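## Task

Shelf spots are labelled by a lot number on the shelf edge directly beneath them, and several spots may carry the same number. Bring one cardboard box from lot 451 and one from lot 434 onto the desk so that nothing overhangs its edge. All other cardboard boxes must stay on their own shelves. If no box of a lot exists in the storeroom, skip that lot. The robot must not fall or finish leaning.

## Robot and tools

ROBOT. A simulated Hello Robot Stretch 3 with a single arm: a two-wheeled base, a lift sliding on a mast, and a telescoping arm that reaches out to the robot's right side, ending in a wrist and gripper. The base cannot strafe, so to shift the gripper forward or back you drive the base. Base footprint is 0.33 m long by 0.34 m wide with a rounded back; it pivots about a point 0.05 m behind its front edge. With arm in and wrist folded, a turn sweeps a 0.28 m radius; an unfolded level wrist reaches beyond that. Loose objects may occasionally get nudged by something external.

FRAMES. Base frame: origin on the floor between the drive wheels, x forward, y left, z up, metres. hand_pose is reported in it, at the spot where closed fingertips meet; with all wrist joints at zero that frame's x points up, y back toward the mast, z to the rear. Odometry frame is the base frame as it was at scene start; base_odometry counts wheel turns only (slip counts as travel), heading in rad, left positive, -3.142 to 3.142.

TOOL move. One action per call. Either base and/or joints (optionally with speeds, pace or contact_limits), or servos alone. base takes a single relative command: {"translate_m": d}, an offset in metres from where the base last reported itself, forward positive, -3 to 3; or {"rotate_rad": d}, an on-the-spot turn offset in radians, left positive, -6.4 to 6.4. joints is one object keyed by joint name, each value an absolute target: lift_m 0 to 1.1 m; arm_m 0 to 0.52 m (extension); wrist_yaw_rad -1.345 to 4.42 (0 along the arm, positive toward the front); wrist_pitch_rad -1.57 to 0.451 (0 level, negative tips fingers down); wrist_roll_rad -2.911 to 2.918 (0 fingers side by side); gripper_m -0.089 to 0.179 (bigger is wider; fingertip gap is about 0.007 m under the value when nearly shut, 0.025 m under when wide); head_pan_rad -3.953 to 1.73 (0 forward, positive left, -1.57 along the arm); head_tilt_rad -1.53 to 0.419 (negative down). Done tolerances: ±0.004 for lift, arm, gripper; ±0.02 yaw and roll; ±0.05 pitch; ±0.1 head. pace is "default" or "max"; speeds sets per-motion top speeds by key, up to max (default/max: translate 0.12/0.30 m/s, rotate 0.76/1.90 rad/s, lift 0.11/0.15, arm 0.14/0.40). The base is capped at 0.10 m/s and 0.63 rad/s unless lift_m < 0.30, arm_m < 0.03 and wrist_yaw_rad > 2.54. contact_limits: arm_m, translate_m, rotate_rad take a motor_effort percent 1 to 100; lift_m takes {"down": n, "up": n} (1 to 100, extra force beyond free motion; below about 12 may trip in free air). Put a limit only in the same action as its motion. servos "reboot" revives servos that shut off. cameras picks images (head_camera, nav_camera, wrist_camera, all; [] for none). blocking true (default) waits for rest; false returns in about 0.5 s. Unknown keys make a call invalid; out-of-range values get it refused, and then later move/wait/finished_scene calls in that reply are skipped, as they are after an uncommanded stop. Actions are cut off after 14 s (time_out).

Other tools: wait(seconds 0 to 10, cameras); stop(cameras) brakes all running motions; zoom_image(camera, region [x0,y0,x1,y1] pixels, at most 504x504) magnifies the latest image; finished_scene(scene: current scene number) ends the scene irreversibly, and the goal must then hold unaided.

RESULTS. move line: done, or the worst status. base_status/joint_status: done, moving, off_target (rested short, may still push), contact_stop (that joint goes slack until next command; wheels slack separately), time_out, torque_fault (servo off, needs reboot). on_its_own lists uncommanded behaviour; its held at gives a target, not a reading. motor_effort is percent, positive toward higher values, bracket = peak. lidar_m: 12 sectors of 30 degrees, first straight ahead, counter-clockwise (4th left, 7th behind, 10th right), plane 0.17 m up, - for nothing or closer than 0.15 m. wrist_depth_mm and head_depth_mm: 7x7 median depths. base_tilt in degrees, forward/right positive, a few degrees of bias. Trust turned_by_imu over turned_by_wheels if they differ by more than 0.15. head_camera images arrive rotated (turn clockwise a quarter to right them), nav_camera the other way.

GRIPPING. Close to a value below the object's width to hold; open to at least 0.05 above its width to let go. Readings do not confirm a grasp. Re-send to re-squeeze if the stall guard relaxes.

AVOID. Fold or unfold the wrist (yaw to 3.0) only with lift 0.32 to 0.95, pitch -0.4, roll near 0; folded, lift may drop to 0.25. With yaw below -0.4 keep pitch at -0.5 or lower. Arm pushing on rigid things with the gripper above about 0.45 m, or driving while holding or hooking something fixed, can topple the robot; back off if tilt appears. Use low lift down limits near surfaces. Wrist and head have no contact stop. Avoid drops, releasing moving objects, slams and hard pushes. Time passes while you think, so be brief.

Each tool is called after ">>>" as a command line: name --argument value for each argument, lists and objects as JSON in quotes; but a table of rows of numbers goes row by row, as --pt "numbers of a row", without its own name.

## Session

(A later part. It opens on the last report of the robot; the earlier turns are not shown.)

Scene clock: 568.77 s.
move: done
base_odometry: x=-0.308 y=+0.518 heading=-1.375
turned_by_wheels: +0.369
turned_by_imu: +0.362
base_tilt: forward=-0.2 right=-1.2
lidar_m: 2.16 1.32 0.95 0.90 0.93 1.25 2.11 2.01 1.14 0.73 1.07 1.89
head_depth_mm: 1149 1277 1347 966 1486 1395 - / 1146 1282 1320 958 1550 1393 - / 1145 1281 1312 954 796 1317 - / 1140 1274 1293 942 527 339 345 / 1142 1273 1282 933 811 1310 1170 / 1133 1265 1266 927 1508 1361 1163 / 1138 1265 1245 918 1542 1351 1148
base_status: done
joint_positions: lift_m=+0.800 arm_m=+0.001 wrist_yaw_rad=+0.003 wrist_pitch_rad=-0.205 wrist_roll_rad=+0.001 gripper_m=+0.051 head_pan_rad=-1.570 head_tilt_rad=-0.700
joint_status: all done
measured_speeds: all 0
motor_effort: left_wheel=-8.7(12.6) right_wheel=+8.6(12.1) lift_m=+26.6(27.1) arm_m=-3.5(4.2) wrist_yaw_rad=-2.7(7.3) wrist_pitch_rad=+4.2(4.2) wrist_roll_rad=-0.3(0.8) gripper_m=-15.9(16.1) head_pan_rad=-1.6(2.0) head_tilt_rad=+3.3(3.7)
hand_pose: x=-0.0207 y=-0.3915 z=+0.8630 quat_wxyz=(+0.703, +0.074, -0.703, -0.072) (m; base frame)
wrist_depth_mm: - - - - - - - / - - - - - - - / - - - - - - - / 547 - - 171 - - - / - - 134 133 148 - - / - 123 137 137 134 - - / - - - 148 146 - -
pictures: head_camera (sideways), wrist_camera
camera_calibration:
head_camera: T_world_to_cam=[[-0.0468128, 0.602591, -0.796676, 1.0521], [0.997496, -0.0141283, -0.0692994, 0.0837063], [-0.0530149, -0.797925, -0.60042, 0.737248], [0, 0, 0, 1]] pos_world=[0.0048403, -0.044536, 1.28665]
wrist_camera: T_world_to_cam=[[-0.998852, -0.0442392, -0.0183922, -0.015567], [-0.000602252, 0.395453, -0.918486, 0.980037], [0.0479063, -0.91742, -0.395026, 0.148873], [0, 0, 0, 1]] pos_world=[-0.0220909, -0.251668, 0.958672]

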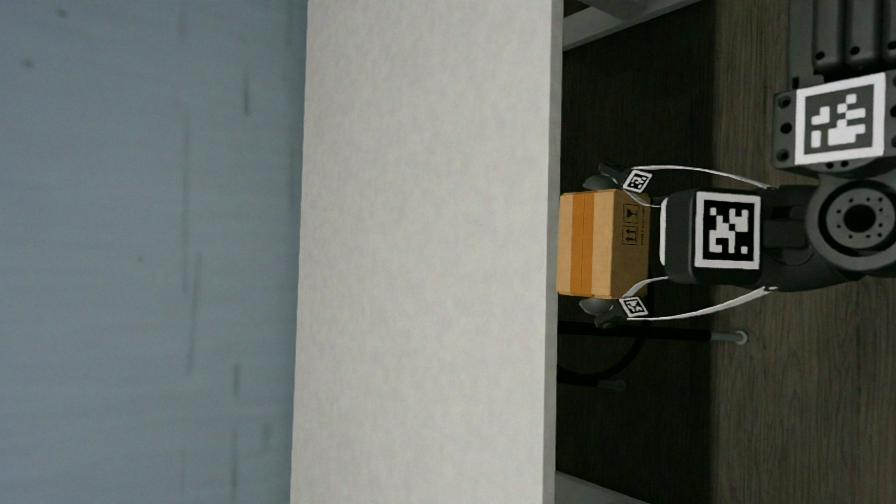

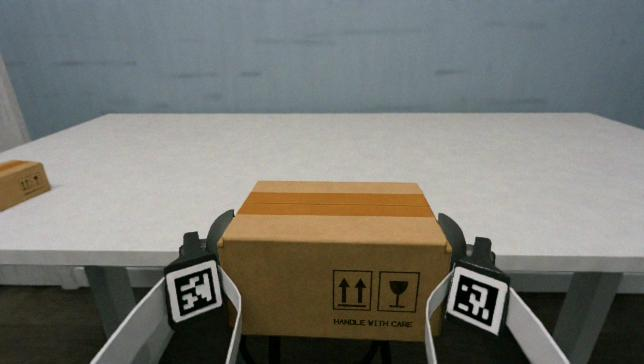

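>>> move --joints '{"arm_m":0.38}' --speeds '{"arm_m":0.25}' --cameras '["head_camera"]'

>>> move --joints '{"lift_m":0.70}' --cameras '[]'

>>> move --joints '{"lift_m":0.63}' --speeds '{"lift_m":0.03}' --contact_limits '{"lift_m":{"down":13}}' --cameras '["head_camera","wrist_camera"]'

Scene clock: 604.87 s.
move: done
base_odometry: x=-0.308 y=+0.518 heading=-1.375
turned_by_wheels: +0.000
turned_by_imu: +0.000
base_tilt: forward=-0.4 right=-1.2
lidar_m: 2.16 1.32 0.94 0.91 0.94 1.26 2.11 2.01 1.14 0.73 1.08 1.89
head_depth_mm: 1151 1283 1340 966 833 294 - / 1145 1276 1330 503 370 324 1162 / 1148 1280 1306 551 1285 1375 1175 / 1137 1273 1291 588 1524 1377 1170 / 1134 1271 1279 938 1519 1331 1166 / 1135 1272 1269 926 1503 1361 1154 / 1132 1266 1248 919 1544 1358 1147
base_status: not commanded
joint_positions: lift_m=+0.800 arm_m=+0.380 wrist_yaw_rad=+0.003 wrist_pitch_rad=-0.205 wrist_roll_rad=+0.001 gripper_m=+0.051 head_pan_rad=-1.570 head_tilt_rad=-0.700
joint_status: all done
measured_speeds: all 0
motor_effort: left_wheel=-8.6(9.5) right_wheel=+9.0(9.8) lift_m=+26.1(26.9) arm_m=+12.5(15.9) wrist_yaw_rad=-2.7(5.0) wrist_pitch_rad=+4.2(4.3) wrist_roll_rad=-0.3(0.8) gripper_m=-15.4(16.2) head_pan_rad=-2.1(2.4) head_tilt_rad=+2.1(3.6)
hand_pose: x=-0.0207 y=-0.7710 z=+0.8630 quat_wxyz=(+0.703, +0.074, -0.703, -0.072) (m; base frame)
wrist_depth_mm: - - - - - - - / - - - - - - - / - - - - - - - / - - - 170 - - - / - - 134 133 148 - - / - - 137 137 133 - - / - - 146 145 143 110 -
pictures: head_camera (sideways)
camera_calibration:
head_camera: T_world_to_cam=[[-0.0468185, 0.602479, -0.796761, 1.05221], [0.997496, -0.014134, -0.0693015, 0.0837088], [-0.0530141, -0.79801, -0.600308, 0.7371], [0, 0, 0, 1]] pos_world=[0.00484029, -0.0445365, 1.28665]

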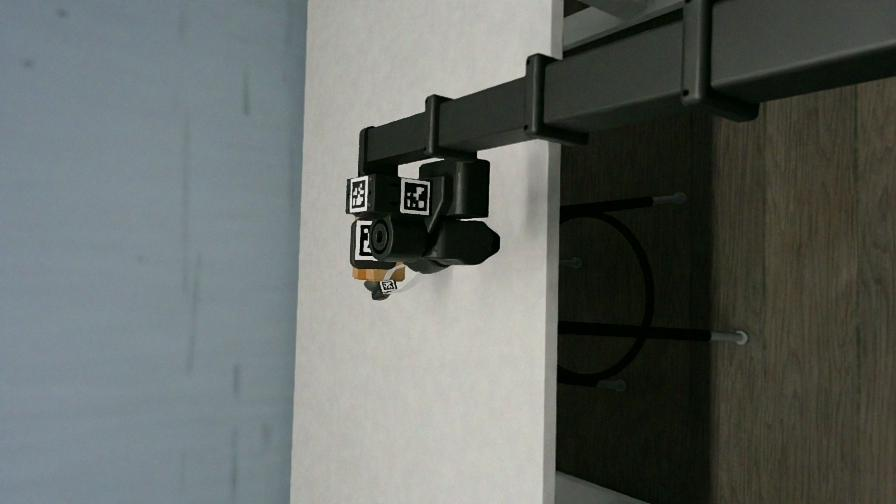

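Scene clock: 606.60 s.
move: done
base_odometry: x=-0.308 y=+0.518 heading=-1.375
turned_by_wheels: +0.000
turned_by_imu: +0.000
base_tilt: forward=-0.3 right=-1.3
lidar_m: 2.16 1.31 0.95 0.90 0.93 1.26 2.11 2.01 1.14 0.73 1.07 1.89
head_depth_mm: 1146 1285 1344 968 1473 1396 1142 / 1143 1285 1319 959 795 403 348 / 1148 1279 1310 631 614 1350 1171 / 1138 1281 1294 702 1527 1368 1170 / 1137 1273 1276 934 1520 1331 1164 / 1130 1267 1267 929 1513 1359 1162 / 1132 1259 1249 917 1530 1355 1151
base_status: not commanded
joint_positions: lift_m=+0.700 arm_m=+0.380 wrist_yaw_rad=+0.003 wrist_pitch_rad=-0.205 wrist_roll_rad=+0.001 gripper_m=+0.051 head_pan_rad=-1.570 head_tilt_rad=-0.700
joint_status: all done
measured_speeds: all 0
motor_effort: left_wheel=-9.0(9.3) right_wheel=+9.1(10.1) lift_m=+25.1(27.3) arm_m=+9.7(13.3) wrist_yaw_rad=-3.0(4.3) wrist_pitch_rad=+4.2(4.2) wrist_roll_rad=-0.4(0.7) gripper_m=-15.5(16.3) head_pan_rad=-2.0(2.6) head_tilt_rad=+1.8(3.1)
hand_pose: x=-0.0207 y=-0.7710 z=+0.7630 quat_wxyz=(+0.703, +0.074, -0.703, -0.072) (m; base frame)
wrist_depth_mm: - - - - - - - / - - - - - - - / - - - - - - - / - - - 170 - - - / - - 134 133 148 - - / - - 137 137 134 - - / - - 146 146 143 110 -
pictures: none
No camera images: "cameras" was empty.

Scene clock: 608.67 s.
move: contact_stop
base_odometry: x=-0.308 y=+0.518 heading=-1.374
turned_by_wheels: +0.000
turned_by_imu: +0.000
base_tilt: forward=-0.4 right=-1.2
lidar_m: 2.16 1.31 0.94 0.90 0.93 1.25 2.11 2.01 1.14 0.73 1.07 1.89
head_depth_mm: 1156 1289 1346 968 1474 1396 1188 / 1143 1283 1329 961 829 461 372 / 1146 1269 1313 952 632 1318 1176 / 1144 1270 1297 877 791 1371 1170 / 1138 1269 1278 935 1523 1330 1172 / 1134 1265 1264 930 1504 1361 1164 / 1130 1266 1249 920 1535 1350 1166
base_status: not commanded
joint_positions: lift_m=+0.662 arm_m=+0.380 wrist_yaw_rad=+0.002 wrist_pitch_rad=-0.123 wrist_roll_rad=+0.000 gripper_m=+0.051 head_pan_rad=-1.570 head_tilt_rad=-0.700
joint_status: lift_m contact_stop (moved -0.038 of -0.070)
measured_speeds: translate_m=+0.000 rotate_rad=+0.000 lift_m=+0.002 arm_m=+0.000 wrist_yaw_rad=+0.000 wrist_pitch_rad=+0.000 wrist_roll_rad=+0.000 head_pan_rad=+0.000 head_tilt_rad=+0.000
on_its_own: lift_m is slack since a contact_stop (your +0.630 is given up); wrist_pitch_rad is at rest, and its effort (-10.9) is outside its rest range (-8 to +12)
motor_effort: left_wheel=-4.2(9.5) right_wheel=+4.3(9.7) lift_m=+24.2(28.0) arm_m=+5.9(9.9) wrist_yaw_rad=-2.2(4.4) wrist_pitch_rad=-10.9(14.2) wrist_roll_rad=-0.1(0.7) gripper_m=-15.5(16.3) head_pan_rad=-2.4(2.7) head_tilt_rad=+1.6(2.8)
contact_limits: lift_m down 13 (down: maximum 72; up: maximum 65)
hand_pose: x=-0.0210 y=-0.7763 z=+0.7451 quat_wxyz=(+0.706, +0.044, -0.705, -0.043) (m; base frame)
wrist_depth_mm: - - - - - - - / - - - - - - - / - - - - - - - / - - - 169 - - - / - - 135 134 144 - - / - - 138 138 134 - - / - - - 143 141 - -
pictures: head_camera (sideways), wrist_camera
camera_calibration:
head_camera: T_world_to_cam=[[-0.0468185, 0.602479, -0.796761, 1.05221], [0.997496, -0.014134, -0.0693015, 0.0837088], [-0.0530141, -0.79801, -0.600308, 0.7371], [0, 0, 0, 1]] pos_world=[0.00484029, -0.0445365, 1.28665]
wrist_camera: T_world_to_cam=[[-0.998908, -0.0446082, -0.013869, -0.03863], [-0.00109488, 0.319163, -0.947699, 0.986384], [0.0467016, -0.946649, -0.318863, -0.330158], [0, 0, 0, 1]] pos_world=[-0.022089, -0.629084, 0.828984]

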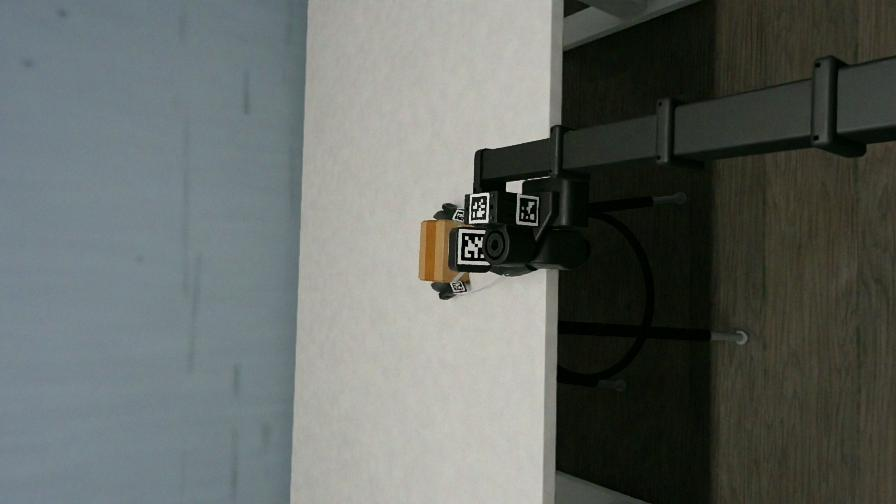

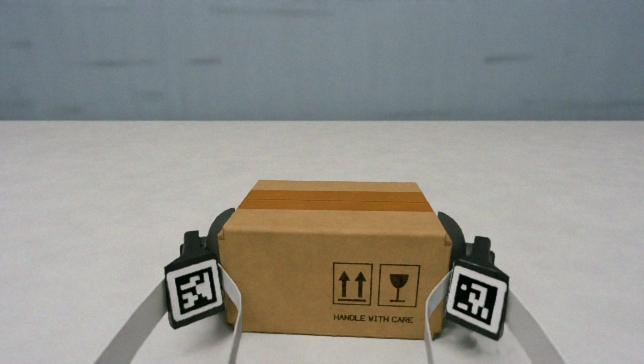

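>>> move --joints '{"lift_m":0.673}' --speeds '{"lift_m":0.04}' --cameras '[]'

>>> move --joints '{"gripper_m":0.179}' --cameras '[]'

>>> move --joints '{"lift_m":0.78}' --pace "max" --cameras '[]'

>>> move --joints '{"arm_m":0.0}' --pace "max" --cameras '["head_camera","nav_camera"]'

Scene clock: 616.67 s.
move: done
base_odometry: x=-0.308 y=+0.518 heading=-1.374
turned_by_wheels: +0.000
turned_by_imu: +0.000
base_tilt: forward=-0.3 right=-1.2
lidar_m: 2.16 1.31 0.95 0.90 0.93 1.25 2.11 2.01 1.14 0.73 1.07 1.88
head_depth_mm: 1148 1286 1338 970 1483 1400 1185 / 1151 1276 1330 960 825 444 366 / 1143 1278 1308 947 621 1349 1178 / 1141 1273 1287 871 814 1370 1165 / 1139 1271 1272 934 1511 1333 1165 / 1132 1269 1262 924 1505 1364 1157 / 1135 1264 1248 916 1541 1350 1151
base_status: not commanded
joint_positions: lift_m=+0.673 arm_m=+0.380 wrist_yaw_rad=+0.002 wrist_pitch_rad=-0.166 wrist_roll_rad=+0.000 gripper_m=+0.051 head_pan_rad=-1.570 head_tilt_rad=-0.700
joint_status: all done
measured_speeds: all 0
motor_effort: left_wheel=-4.4(4.6) right_wheel=+5.0(5.3) lift_m=+28.9(29.9) arm_m=-8.2(8.8) wrist_yaw_rad=-1.6(3.3) wrist_pitch_rad=-3.0(9.0) wrist_roll_rad=-0.1(0.3) gripper_m=-15.4(15.9) head_pan_rad=-2.9(3.0) head_tilt_rad=+1.1(1.7)
hand_pose: x=-0.0210 y=-0.7737 z=+0.7456 quat_wxyz=(+0.705, +0.060, -0.704, -0.058) (m; base frame)
wrist_depth_mm: - - - - - - - / - - - - - - - / - - - - - - - / - - - 165 164 - - / - - 135 134 144 - - / - - 138 138 134 - - / - - 147 146 - - -
pictures: none
No camera images: "cameras" was empty.

Scene clock: 618.50 s.
move: done
base_odometry: x=-0.308 y=+0.518 heading=-1.374
turned_by_wheels: +0.000
turned_by_imu: +0.000
base_tilt: forward=-0.2 right=-1.3
lidar_m: 2.16 1.31 0.94 0.90 0.93 1.26 2.10 2.00 1.14 0.73 1.07 1.89
head_depth_mm: 1148 1291 1341 969 1481 1392 1184 / 1143 1270 1331 960 822 443 367 / 1143 1270 1312 946 622 1348 1170 / 1144 1277 1291 875 813 1378 1173 / 1141 1267 1277 934 1509 1328 1169 / 1134 1265 1267 926 1504 1367 1161 / 1133 1269 1246 915 1534 1346 1154
base_status: not commanded
joint_positions: lift_m=+0.673 arm_m=+0.380 wrist_yaw_rad=+0.002 wrist_pitch_rad=-0.191 wrist_roll_rad=+0.000 gripper_m=+0.179 head_pan_rad=-1.570 head_tilt_rad=-0.700
joint_status: all done
measured_speeds: all 0
motor_effort: left_wheel=-4.0(4.7) right_wheel=+4.8(5.5) lift_m=+23.0(30.1) arm_m=-11.7(11.7) wrist_yaw_rad=-2.2(3.5) wrist_pitch_rad=+1.5(3.1) wrist_roll_rad=+0.0(0.3) gripper_m=+0.7(84.0) head_pan_rad=-2.7(3.3) head_tilt_rad=+1.0(1.6)
hand_pose: x=-0.0210 y=-0.7720 z=+0.7395 quat_wxyz=(+0.704, +0.068, -0.704, -0.067) (m; base frame)
wrist_depth_mm: - - - - - - - / - - - - - - - / - - - - - - - / - - - 148 158 - - / - 143 132 131 - - - / - 126 143 139 137 - - / - - - - - - 105
pictures: none
No camera images: "cameras" was empty.

Scene clock: 620.00 s.
move: done
base_odometry: x=-0.308 y=+0.518 heading=-1.374
turned_by_wheels: +0.000
turned_by_imu: +0.000
base_tilt: forward=-0.2 right=-1.1
lidar_m: 2.16 1.31 0.94 0.90 0.93 1.26 2.11 2.01 1.14 0.73 1.07 1.88
head_depth_mm: 1151 1285 1349 968 837 318 286 / 1152 1281 1325 859 389 333 1138 / 1140 1276 1307 558 1243 1378 1177 / 1139 1270 1295 593 1522 1371 1167 / 1143 1271 1281 902 1516 1327 1164 / 1129 1261 1261 925 1507 1364 1163 / 1132 1263 1247 916 1542 1352 1158
base_status: not commanded
joint_positions: lift_m=+0.780 arm_m=+0.380 wrist_yaw_rad=+0.002 wrist_pitch_rad=-0.195 wrist_roll_rad=+0.000 gripper_m=+0.179 head_pan_rad=-1.570 head_tilt_rad=-0.700
joint_status: all done
measured_speeds: all 0
motor_effort: left_wheel=-4.0(4.6) right_wheel=+4.8(5.6) lift_m=+30.6(33.5) arm_m=-12.1(13.0) wrist_yaw_rad=-3.0(3.4) wrist_pitch_rad=+2.2(2.4) wrist_roll_rad=-0.2(0.3) gripper_m=+0.6(1.2) head_pan_rad=-2.6(3.4) head_tilt_rad=+0.9(1.3)
hand_pose: x=-0.0210 y=-0.7717 z=+0.8455 quat_wxyz=(+0.704, +0.070, -0.703, -0.068) (m; base frame)
wrist_depth_mm: - - - - - - - / - - - - - - - / - - - - - - - / - - - - - - - / - 143 - - - - - / - 126 - - - - - / - - - 208 208 - 105
pictures: none
No camera images: "cameras" was empty.

Scene clock: 622.23 s.
move: done
base_odometry: x=-0.308 y=+0.518 heading=-1.374
turned_by_wheels: +0.000
turned_by_imu: +0.000
base_tilt: forward=-0.3 right=-1.3
lidar_m: 2.16 1.31 0.94 0.90 0.93 1.26 2.11 2.01 1.14 0.73 1.07 1.89
head_depth_mm: 1151 1283 1349 969 1492 1407 1263 / 1146 1272 1329 960 830 1364 - / 1139 1277 1304 954 1251 1351 382 / 1144 1272 1301 894 1518 350 354 / 1132 1269 1280 933 1101 1273 1166 / 1137 1263 1264 927 1507 1356 1162 / 1133 1267 1248 920 1541 1352 1153
base_status: not commanded
joint_positions: lift_m=+0.780 arm_m=+0.001 wrist_yaw_rad=+0.002 wrist_pitch_rad=-0.196 wrist_roll_rad=+0.000 gripper_m=+0.179 head_pan_rad=-1.570 head_tilt_rad=-0.700
joint_status: all done
measured_speeds: all 0
motor_effort: left_wheel=-3.9(4.6) right_wheel=+5.1(5.6) lift_m=+27.3(30.8) arm_m=-12.5(14.3) wrist_yaw_rad=-1.5(3.1) wrist_pitch_rad=+2.4(2.5) wrist_roll_rad=-0.2(0.4) gripper_m=+0.9(1.2) head_pan_rad=-3.2(3.7) head_tilt_rad=+0.4(1.4)
hand_pose: x=-0.0210 y=-0.3922 z=+0.8452 quat_wxyz=(+0.704, +0.070, -0.703, -0.069) (m; base frame)
wrist_depth_mm: - - - - - - - / - - - - - - - / - - - - - - - / - - - 521 - - - / - 142 - - - - - / 123 - - - - - - / - - - - - - 105
pictures: head_camera (sideways), nav_camera (sideways)
camera_calibration:
head_camera: T_world_to_cam=[[-0.0468185, 0.602479, -0.796761, 1.05221], [0.997496, -0.014134, -0.0693015, 0.0837088], [-0.0530141, -0.79801, -0.600308, 0.7371], [0, 0, 0, 1]] pos_world=[0.00484029, -0.0445365, 1.28665]
nav_camera: T_world_to_cam=[[0.0175564, -0.623615, 0.781534, -0.973774], [-0.999788, -0.0193881, 0.00698868, 0.0471296], [0.0107943, -0.781491, -0.623823, 0.764928], [0, 0, 0, 1]] pos_world=[0.0559587, -0.0085624, 1.23789]

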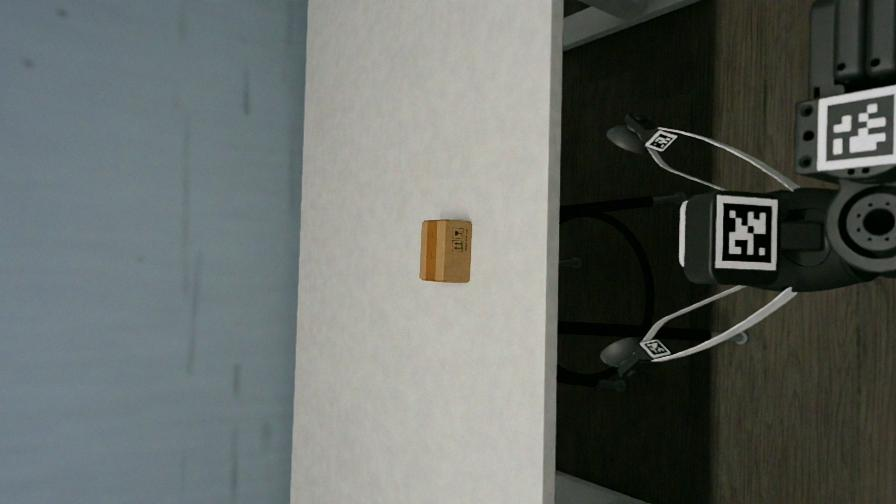

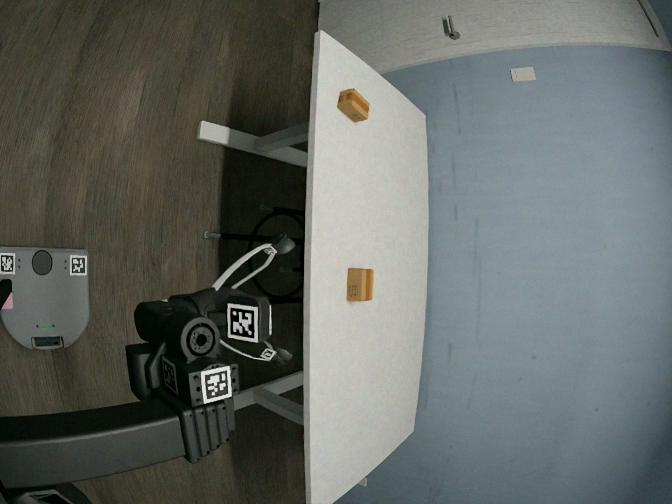

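Both are on the desk.

>>> finished_scene --scene 2

The scene is finished: the task was done.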